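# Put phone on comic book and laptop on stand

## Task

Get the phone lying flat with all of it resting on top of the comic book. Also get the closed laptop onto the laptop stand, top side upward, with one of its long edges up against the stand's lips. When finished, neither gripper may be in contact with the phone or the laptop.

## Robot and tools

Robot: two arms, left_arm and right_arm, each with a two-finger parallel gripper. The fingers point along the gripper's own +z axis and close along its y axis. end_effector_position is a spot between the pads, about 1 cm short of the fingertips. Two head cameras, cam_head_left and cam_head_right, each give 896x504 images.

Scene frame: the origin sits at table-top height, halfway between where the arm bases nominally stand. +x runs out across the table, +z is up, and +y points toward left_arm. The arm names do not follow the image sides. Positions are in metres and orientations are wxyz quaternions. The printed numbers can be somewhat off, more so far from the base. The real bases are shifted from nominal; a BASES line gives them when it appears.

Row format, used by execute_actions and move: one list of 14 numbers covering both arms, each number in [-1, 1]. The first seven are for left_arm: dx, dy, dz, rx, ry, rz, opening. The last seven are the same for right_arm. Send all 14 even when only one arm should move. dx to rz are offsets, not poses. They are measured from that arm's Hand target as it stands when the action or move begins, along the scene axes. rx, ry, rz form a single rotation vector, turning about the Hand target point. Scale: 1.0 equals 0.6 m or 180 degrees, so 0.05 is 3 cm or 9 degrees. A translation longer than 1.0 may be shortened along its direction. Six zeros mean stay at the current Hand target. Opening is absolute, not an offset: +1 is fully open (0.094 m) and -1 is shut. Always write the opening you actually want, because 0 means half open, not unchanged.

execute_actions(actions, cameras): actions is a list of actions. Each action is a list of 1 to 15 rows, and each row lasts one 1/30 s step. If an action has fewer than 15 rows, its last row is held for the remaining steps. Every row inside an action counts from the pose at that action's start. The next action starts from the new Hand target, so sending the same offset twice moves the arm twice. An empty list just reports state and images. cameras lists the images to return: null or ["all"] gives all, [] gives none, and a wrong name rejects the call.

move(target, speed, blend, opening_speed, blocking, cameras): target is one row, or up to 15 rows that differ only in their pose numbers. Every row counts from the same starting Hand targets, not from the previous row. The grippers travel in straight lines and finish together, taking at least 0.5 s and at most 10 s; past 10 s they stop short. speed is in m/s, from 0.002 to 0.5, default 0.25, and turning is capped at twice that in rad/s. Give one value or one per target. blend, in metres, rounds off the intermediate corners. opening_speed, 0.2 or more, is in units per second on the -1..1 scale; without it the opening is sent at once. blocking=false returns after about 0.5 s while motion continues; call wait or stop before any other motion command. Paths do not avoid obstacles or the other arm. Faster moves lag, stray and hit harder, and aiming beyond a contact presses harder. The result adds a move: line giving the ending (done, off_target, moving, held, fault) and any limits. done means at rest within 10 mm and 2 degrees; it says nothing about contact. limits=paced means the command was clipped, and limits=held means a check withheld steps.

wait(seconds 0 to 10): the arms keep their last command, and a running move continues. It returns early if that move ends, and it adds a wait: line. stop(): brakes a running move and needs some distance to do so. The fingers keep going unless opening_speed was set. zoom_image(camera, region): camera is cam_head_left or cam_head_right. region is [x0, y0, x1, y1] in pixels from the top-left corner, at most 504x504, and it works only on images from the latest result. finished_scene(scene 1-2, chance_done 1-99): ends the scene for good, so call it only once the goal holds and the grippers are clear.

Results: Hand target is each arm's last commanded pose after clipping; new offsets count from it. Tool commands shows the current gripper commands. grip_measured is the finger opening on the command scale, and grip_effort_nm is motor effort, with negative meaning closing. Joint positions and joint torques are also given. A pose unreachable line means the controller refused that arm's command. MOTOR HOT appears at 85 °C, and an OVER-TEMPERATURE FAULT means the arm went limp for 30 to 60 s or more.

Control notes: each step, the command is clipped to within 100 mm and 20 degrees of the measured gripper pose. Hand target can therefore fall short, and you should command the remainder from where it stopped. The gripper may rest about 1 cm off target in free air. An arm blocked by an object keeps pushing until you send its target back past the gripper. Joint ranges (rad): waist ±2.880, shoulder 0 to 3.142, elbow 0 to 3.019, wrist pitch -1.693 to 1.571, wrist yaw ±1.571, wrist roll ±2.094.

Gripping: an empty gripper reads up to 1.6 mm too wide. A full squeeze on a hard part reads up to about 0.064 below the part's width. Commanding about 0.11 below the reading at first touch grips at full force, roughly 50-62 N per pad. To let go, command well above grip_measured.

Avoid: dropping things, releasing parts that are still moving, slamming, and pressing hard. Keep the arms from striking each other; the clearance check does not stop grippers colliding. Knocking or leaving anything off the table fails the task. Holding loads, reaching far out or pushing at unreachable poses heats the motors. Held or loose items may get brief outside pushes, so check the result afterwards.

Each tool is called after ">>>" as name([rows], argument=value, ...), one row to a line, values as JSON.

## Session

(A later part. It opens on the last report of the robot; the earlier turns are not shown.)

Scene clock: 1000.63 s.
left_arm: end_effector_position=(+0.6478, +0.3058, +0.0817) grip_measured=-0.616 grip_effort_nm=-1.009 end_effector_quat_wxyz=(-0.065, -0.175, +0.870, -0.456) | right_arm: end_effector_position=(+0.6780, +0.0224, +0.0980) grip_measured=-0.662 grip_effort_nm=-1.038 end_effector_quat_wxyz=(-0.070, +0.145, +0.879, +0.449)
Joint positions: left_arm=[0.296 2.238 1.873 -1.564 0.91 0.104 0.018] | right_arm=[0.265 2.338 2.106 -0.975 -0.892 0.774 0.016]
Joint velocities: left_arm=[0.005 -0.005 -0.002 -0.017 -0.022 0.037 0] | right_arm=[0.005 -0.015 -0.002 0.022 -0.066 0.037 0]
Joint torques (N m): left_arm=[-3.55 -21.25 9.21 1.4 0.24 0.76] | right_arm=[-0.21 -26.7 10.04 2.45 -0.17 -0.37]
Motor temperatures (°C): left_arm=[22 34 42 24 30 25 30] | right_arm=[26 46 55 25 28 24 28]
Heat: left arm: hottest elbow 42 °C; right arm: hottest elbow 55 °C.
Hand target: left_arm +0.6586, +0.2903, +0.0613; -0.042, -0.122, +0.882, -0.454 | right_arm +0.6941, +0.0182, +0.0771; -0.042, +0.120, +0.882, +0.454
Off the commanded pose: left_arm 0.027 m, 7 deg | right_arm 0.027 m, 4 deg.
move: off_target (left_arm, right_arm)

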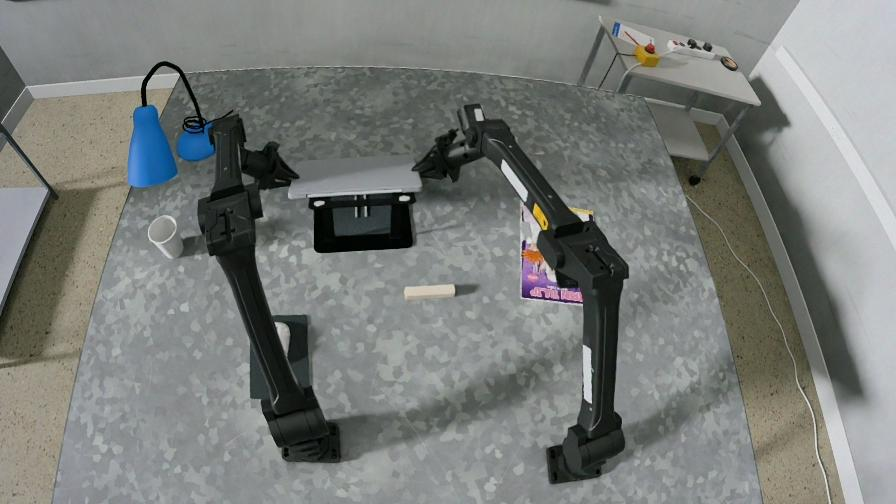

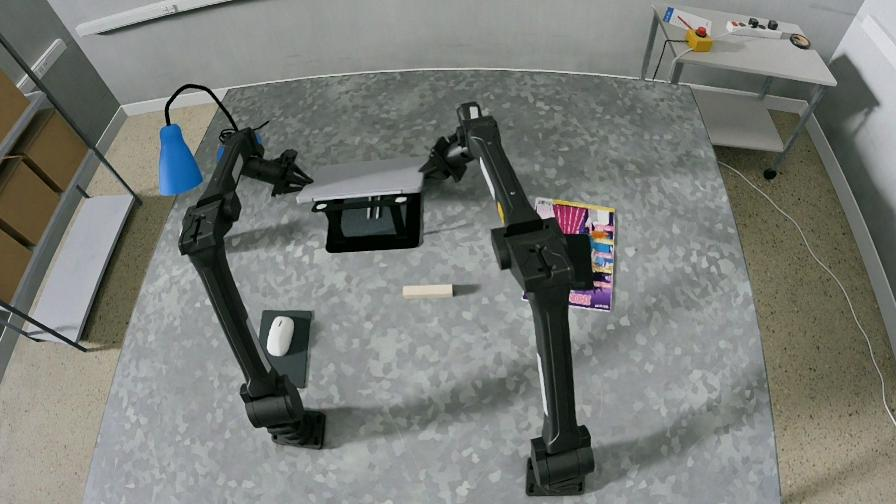

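>>> move(target=[-0.013, 0.0, 0.042, 0, 0, 0, -0.9, -0.02, 0.0, 0.043, 0, 0, 0, -0.9], speed=0.06)

>>> move(target=[0, 0.0, 0, 0, 0, 0, 0.1, 0, 0.0, 0, 0, 0, 0, -0.9], opening_speed=0.4)

>>> zoom_image(camera="cam_head_left", region=[230, 110, 470, 270])

Scene clock: 1014.53 s.
left_arm: end_effector_position=(+0.6476, +0.3056, +0.0819) grip_measured=-0.616 grip_effort_nm=-1.004 end_effector_quat_wxyz=(-0.065, -0.176, +0.870, -0.457) | right_arm: end_effector_position=(+0.6771, +0.0222, +0.0964) grip_measured=-0.662 grip_effort_nm=-1.033 end_effector_quat_wxyz=(-0.072, +0.148, +0.879, +0.448)
Joint positions: left_arm=[0.296 2.238 1.873 -1.566 0.91 0.103 0.018] | right_arm=[0.265 2.338 2.102 -0.974 -0.892 0.778 0.016]
Joint velocities: left_arm=[0.005 0.005 0.002 0.002 -0.007 0.022 0] | right_arm=[-0.005 -0.015 0.012 0.007 -0.007 -0.022 0]
Joint torques (N m): left_arm=[-3.37 -24.53 8.35 0.4 0.2 0.88] | right_arm=[0.15 -30.97 8.25 1.77 -0.12 -0.42]
Motor temperatures (°C): left_arm=[22 33 41 24 30 25 30] | right_arm=[26 49 54 25 27 24 28]
Heat: left arm: hottest elbow 41 °C; right arm: hottest elbow 54 °C.
Hand target: left_arm +0.6507, +0.2905, +0.0865; -0.042, -0.122, +0.882, -0.454 | right_arm +0.6826, +0.0187, +0.1032; -0.042, +0.120, +0.882, +0.454
Off the commanded pose: left_arm 0.016 m, 7 deg | right_arm 0.009 m, 5 deg.
move: off_target (left_arm, right_arm)

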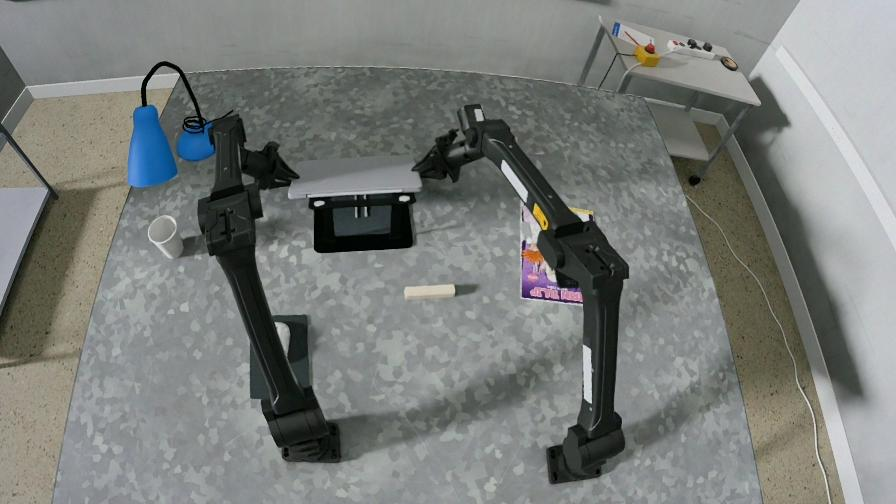

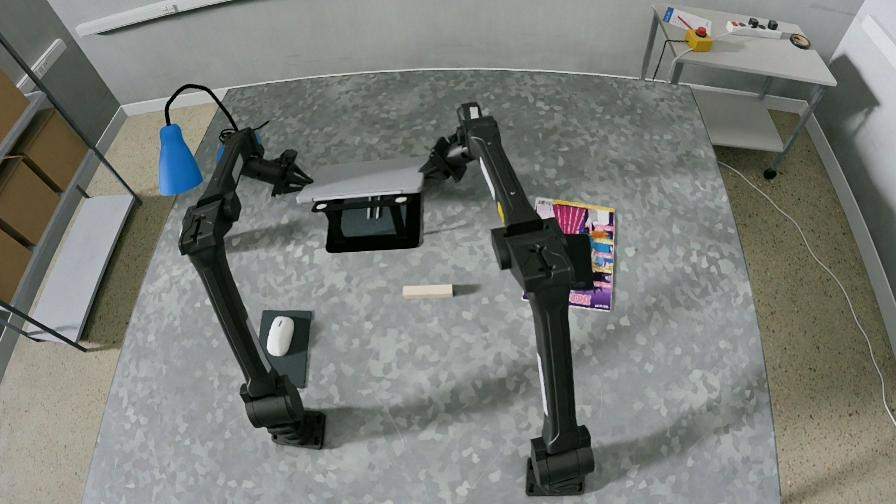

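Scene clock: 1017.37 s.
left_arm: end_effector_position=(+0.6490, +0.2987, +0.0808) grip_measured=+0.097 grip_effort_nm=0.129 end_effector_quat_wxyz=(-0.049, -0.136, +0.878, -0.456) | right_arm: end_effector_position=(+0.6781, +0.0223, +0.0965) grip_measured=-0.662 grip_effort_nm=-1.043 end_effector_quat_wxyz=(-0.070, +0.148, +0.879, +0.449)
Joint positions: left_arm=[0.283 2.238 1.873 -1.559 0.905 0.178 0.052] | right_arm=[0.265 2.338 2.102 -0.969 -0.891 0.78 0.016]
Joint velocities: left_arm=[-0.015 0.005 -0.002 -0.017 -0.007 0.066 0] | right_arm=[0.005 -0.005 0.002 -0.007 -0.037 0.007 0]
Joint torques (N m): left_arm=[-2.55 -24.64 8.65 0.17 0.43 0.19] | right_arm=[0.21 -30.97 8.25 1.57 -0.17 -0.39]
Motor temperatures (°C): left_arm=[22 33 41 24 30 25 30] | right_arm=[26 50 53 25 27 24 28]
Heat: left arm: hottest elbow 41 °C; right arm: hottest elbow 53 °C.
Hand target: left_arm +0.6507, +0.2905, +0.0865; -0.042, -0.122, +0.882, -0.454 | right_arm +0.6826, +0.0187, +0.1032; -0.042, +0.120, +0.882, +0.454
Off the commanded pose: left_arm 0.010 m, 2 deg | right_arm 0.009 m, 5 deg.
move: off_target (right_arm)

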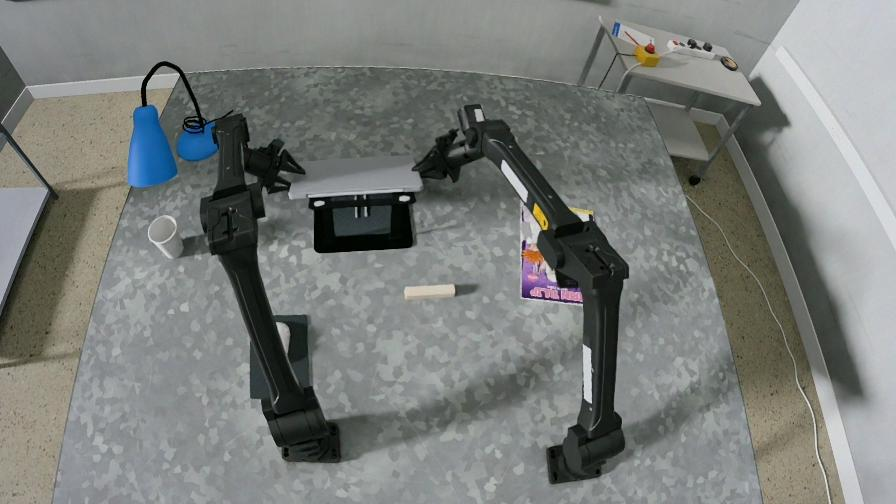

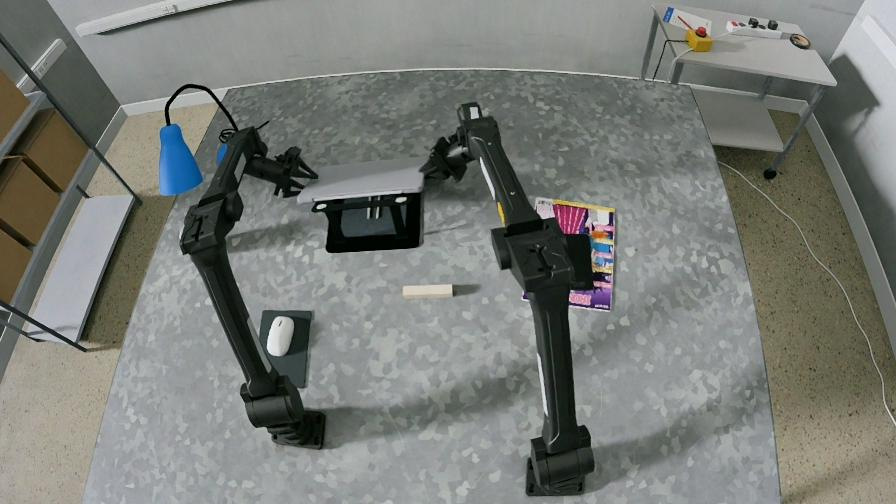

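Scaled by 2.100.

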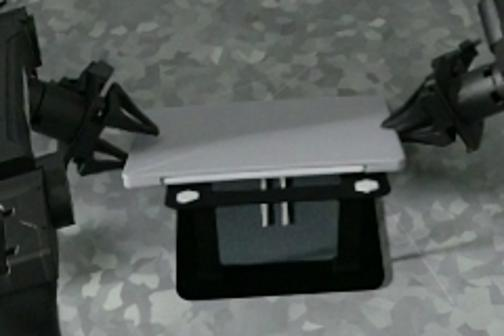

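>>> move(target=[-0.015, 0.11, 0.0, 0, 0, 0, 0.1, 0, 0.0, 0, 0, 0, 0, -0.9], speed=0.1)

>>> zoom_image(camera="cam_head_left", region=[230, 110, 470, 270])

Scene clock: 1021.63 s.
left_arm: end_effector_position=(+0.6270, +0.3489, +0.0754) grip_measured=+0.098 grip_effort_nm=0.120 end_effector_quat_wxyz=(-0.055, -0.136, +0.878, -0.456) | right_arm: end_effector_position=(+0.6781, +0.0223, +0.0966) grip_measured=-0.662 grip_effort_nm=-1.038 end_effector_quat_wxyz=(-0.070, +0.148, +0.879, +0.449)
Joint positions: left_arm=[0.368 2.264 1.896 -1.668 0.868 0.308 0.052] | right_arm=[0.265 2.338 2.102 -0.969 -0.891 0.78 0.016]
Joint velocities: left_arm=[-0.005 -0.005 -0.002 -0.002 -0.037 -0.081 0] | right_arm=[0.005 -0.005 -0.007 0.002 -0.007 0.022 0]
Joint torques (N m): left_arm=[-1.08 -23 14.3 -0.98 0.34 0.16] | right_arm=[0.15 -30.97 8.24 1.58 -0.18 -0.39]
Motor temperatures (°C): left_arm=[22 33 40 24 30 25 29] | right_arm=[26 51 52 25 27 24 28]
Heat: left arm: hottest elbow 40 °C; right arm: hottest elbow 52 °C.
Hand target: left_arm +0.6418, +0.3564, +0.0857; -0.043, -0.122, +0.882, -0.454 | right_arm +0.6826, +0.0187, +0.1032; -0.042, +0.120, +0.882, +0.454
Off the commanded pose: left_arm 0.020 m, 2 deg | right_arm 0.009 m, 5 deg.
joint sent to its limit (left arm) — joint 4 (wrist pitch), lower limit. The joint targets still meet the commanded pose.
move: off_target (left_arm, right_arm)

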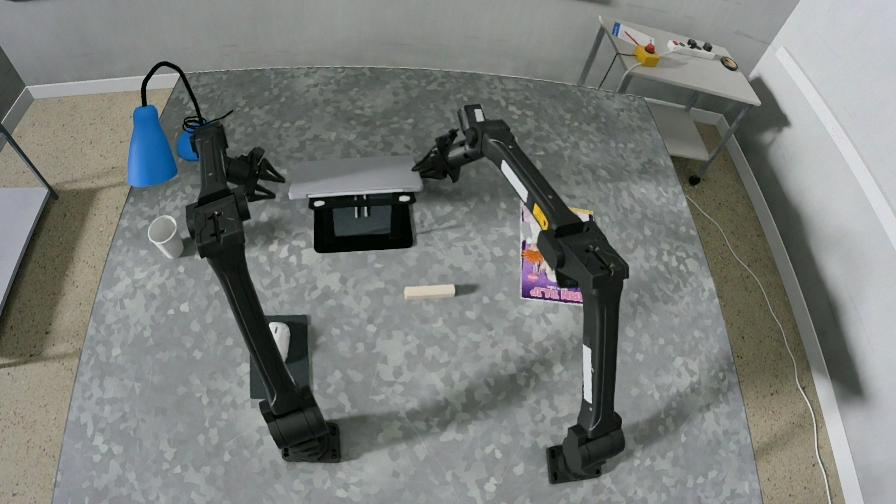

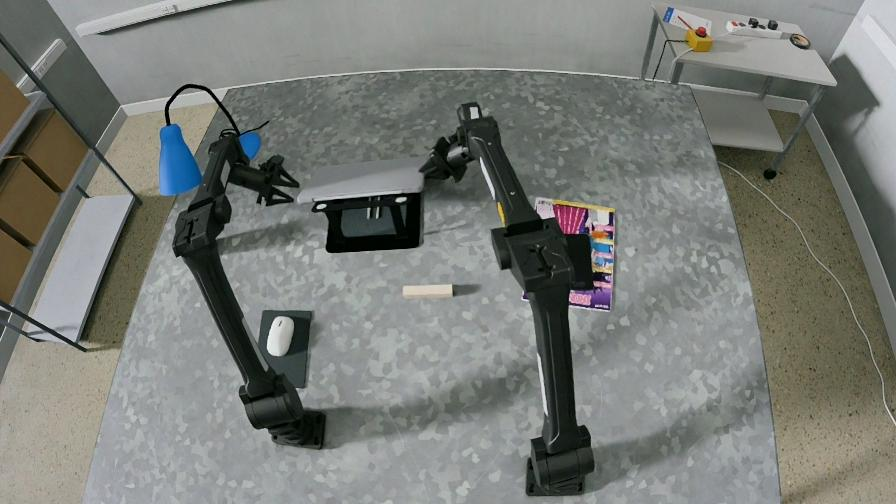

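Scaled by 2.100.

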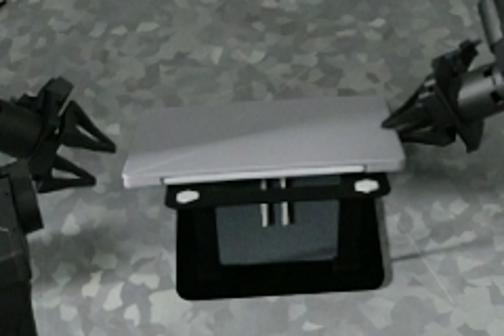

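>>> move(target=[-0.06, 0.0, 0.06, 0, 0, 0, 0.1, 0, 0.0, 0, 0, 0, 0, 0.0], opening_speed=0.4, speed=0.1)

>>> zoom_image(camera="cam_head_left", region=[230, 110, 470, 270])

Scene clock: 1026.23 s.
left_arm: end_effector_position=(+0.6110, +0.3505, +0.1073) grip_measured=+0.098 grip_effort_nm=0.120 end_effector_quat_wxyz=(-0.039, -0.128, +0.883, -0.451) | right_arm: end_effector_position=(+0.6811, +0.0224, +0.0969) grip_measured=-0.002 grip_effort_nm=0.071 end_effector_quat_wxyz=(-0.052, +0.124, +0.882, +0.451)
Joint positions: left_arm=[0.38 2.175 1.834 -1.668 0.86 0.324 0.052] | right_arm=[0.265 2.338 2.102 -0.954 -0.885 0.733 0.047]
Joint velocities: left_arm=[-0.005 0.005 -0.002 0.012 0.037 -0.007 0] | right_arm=[0.015 0.005 -0.007 -0.012 0.022 -0.007 0]
Joint torques (N m): left_arm=[-0.26 -25.23 8.13 -0.84 0.28 0.13] | right_arm=[0.21 -30.92 8.23 1.16 -0.4 0.03]
Motor temperatures (°C): left_arm=[22 34 40 23 30 24 29] | right_arm=[26 52 51 25 27 24 28]
Heat: left arm: hottest elbow 40 °C; right arm: hottest shoulder 52 °C.
Hand target: left_arm +0.6056, +0.3570, +0.1214; -0.043, -0.122, +0.882, -0.454 | right_arm +0.6826, +0.0187, +0.1032; -0.042, +0.120, +0.882, +0.454
Off the commanded pose: left_arm 0.016 m, 1 deg | right_arm 0.007 m, 1 deg.
joint sent to its limit (left arm) — joint 4 (wrist pitch), lower limit. The joint targets still meet the commanded pose.
move: off_target (left_arm)

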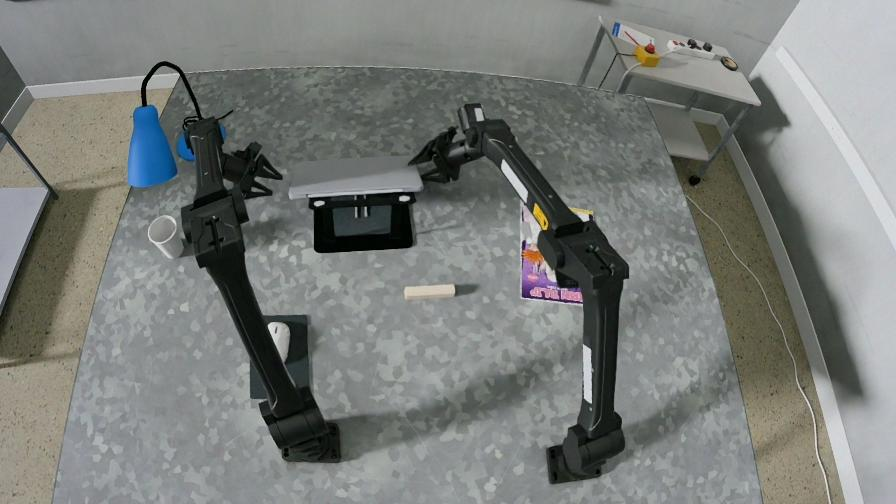

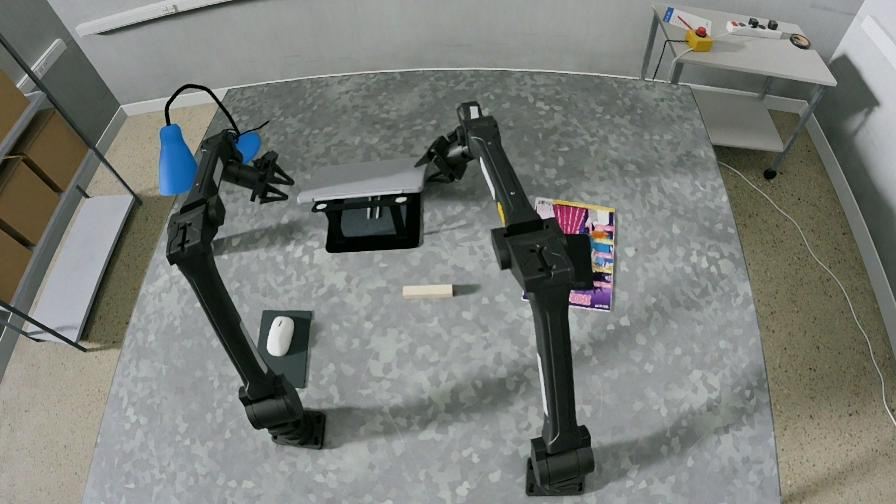

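Scaled by 2.100.

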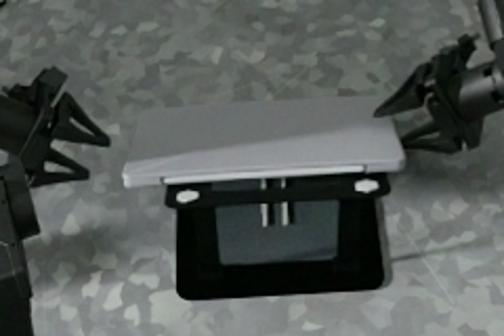

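>>> move(target=[0,0,0, 0, 0, 0, 0.1, -0.01, -0.11, 0.005, 0, 0, 0, 0.0], speed=0.1)

>>> zoom_image(camera="cam_head_left", region=[265, 140, 433, 260])

>>> zoom_image(camera="cam_head_right", region=[280, 140, 448, 260])

Scene clock: 1030.57 s.
left_arm: end_effector_position=(+0.6110, +0.3505, +0.1073) grip_measured=+0.098 grip_effort_nm=0.120 end_effector_quat_wxyz=(-0.039, -0.128, +0.883, -0.451) | right_arm: end_effector_position=(+0.6811, -0.0444, +0.1000) grip_measured=-0.001 grip_effort_nm=0.066 end_effector_quat_wxyz=(-0.041, +0.121, +0.882, +0.454)
Joint positions: left_arm=[0.38 2.175 1.834 -1.668 0.86 0.324 0.052] | right_arm=[0.175 2.294 2.033 -1.006 -0.912 0.604 0.047]
Joint velocities: left_arm=[-0.024 -0.015 -0.002 0.017 -0.007 -0.037 0] | right_arm=[-0.005 -0.005 -0.002 -0.012 0.022 -0.066 0]
Joint torques (N m): left_arm=[-0.79 -25.23 7.92 -0.7 0.3 0.13] | right_arm=[0.32 -30.68 7.75 0.23 -0.52 0.01]
Motor temperatures (°C): left_arm=[22 34 40 23 30 24 29] | right_arm=[26 52 50 25 27 24 28]
Heat: left arm: hottest elbow 40 °C; right arm: hottest shoulder 52 °C.
Hand target: left_arm +0.6056, +0.3570, +0.1214; -0.043, -0.122, +0.882, -0.454 | right_arm +0.6761, -0.0471, +0.1072; -0.041, +0.120, +0.882, +0.454
Off the commanded pose: left_arm 0.016 m, 1 deg | right_arm 0.008 m, 0 deg.
joint sent to its limit (left arm) — joint 4 (wrist pitch), lower limit. The joint targets still meet the commanded pose.
move: off_target (left_arm)

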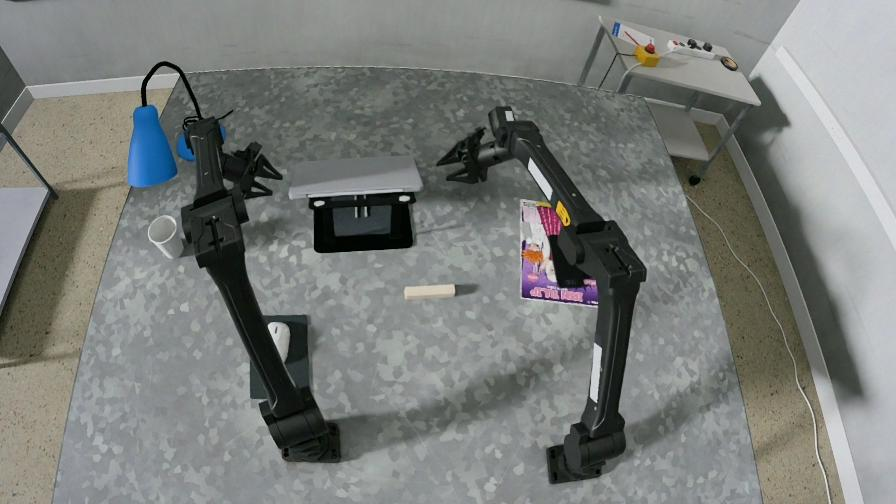

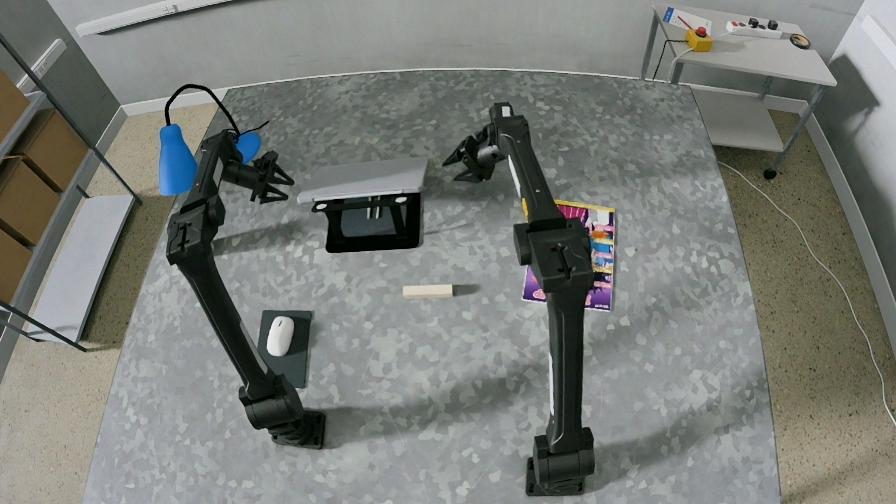

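Scaled by 3.000.

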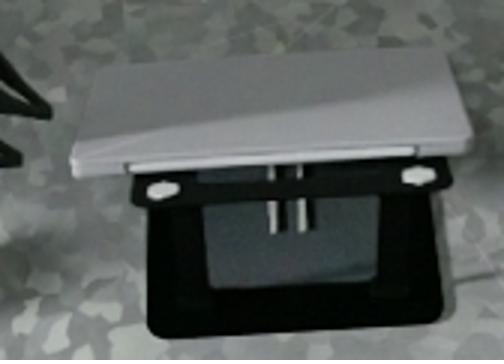

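Scaled by 3.000.

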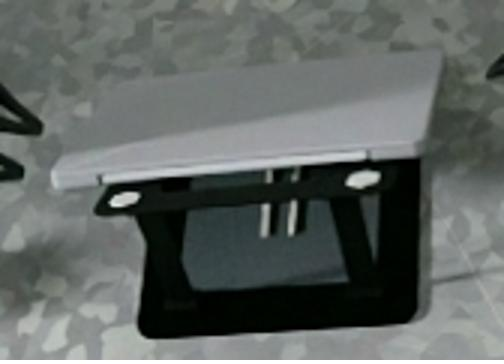

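>>> finished_scene(scene=2, chance_done=82)

The scene is finished: the task was done.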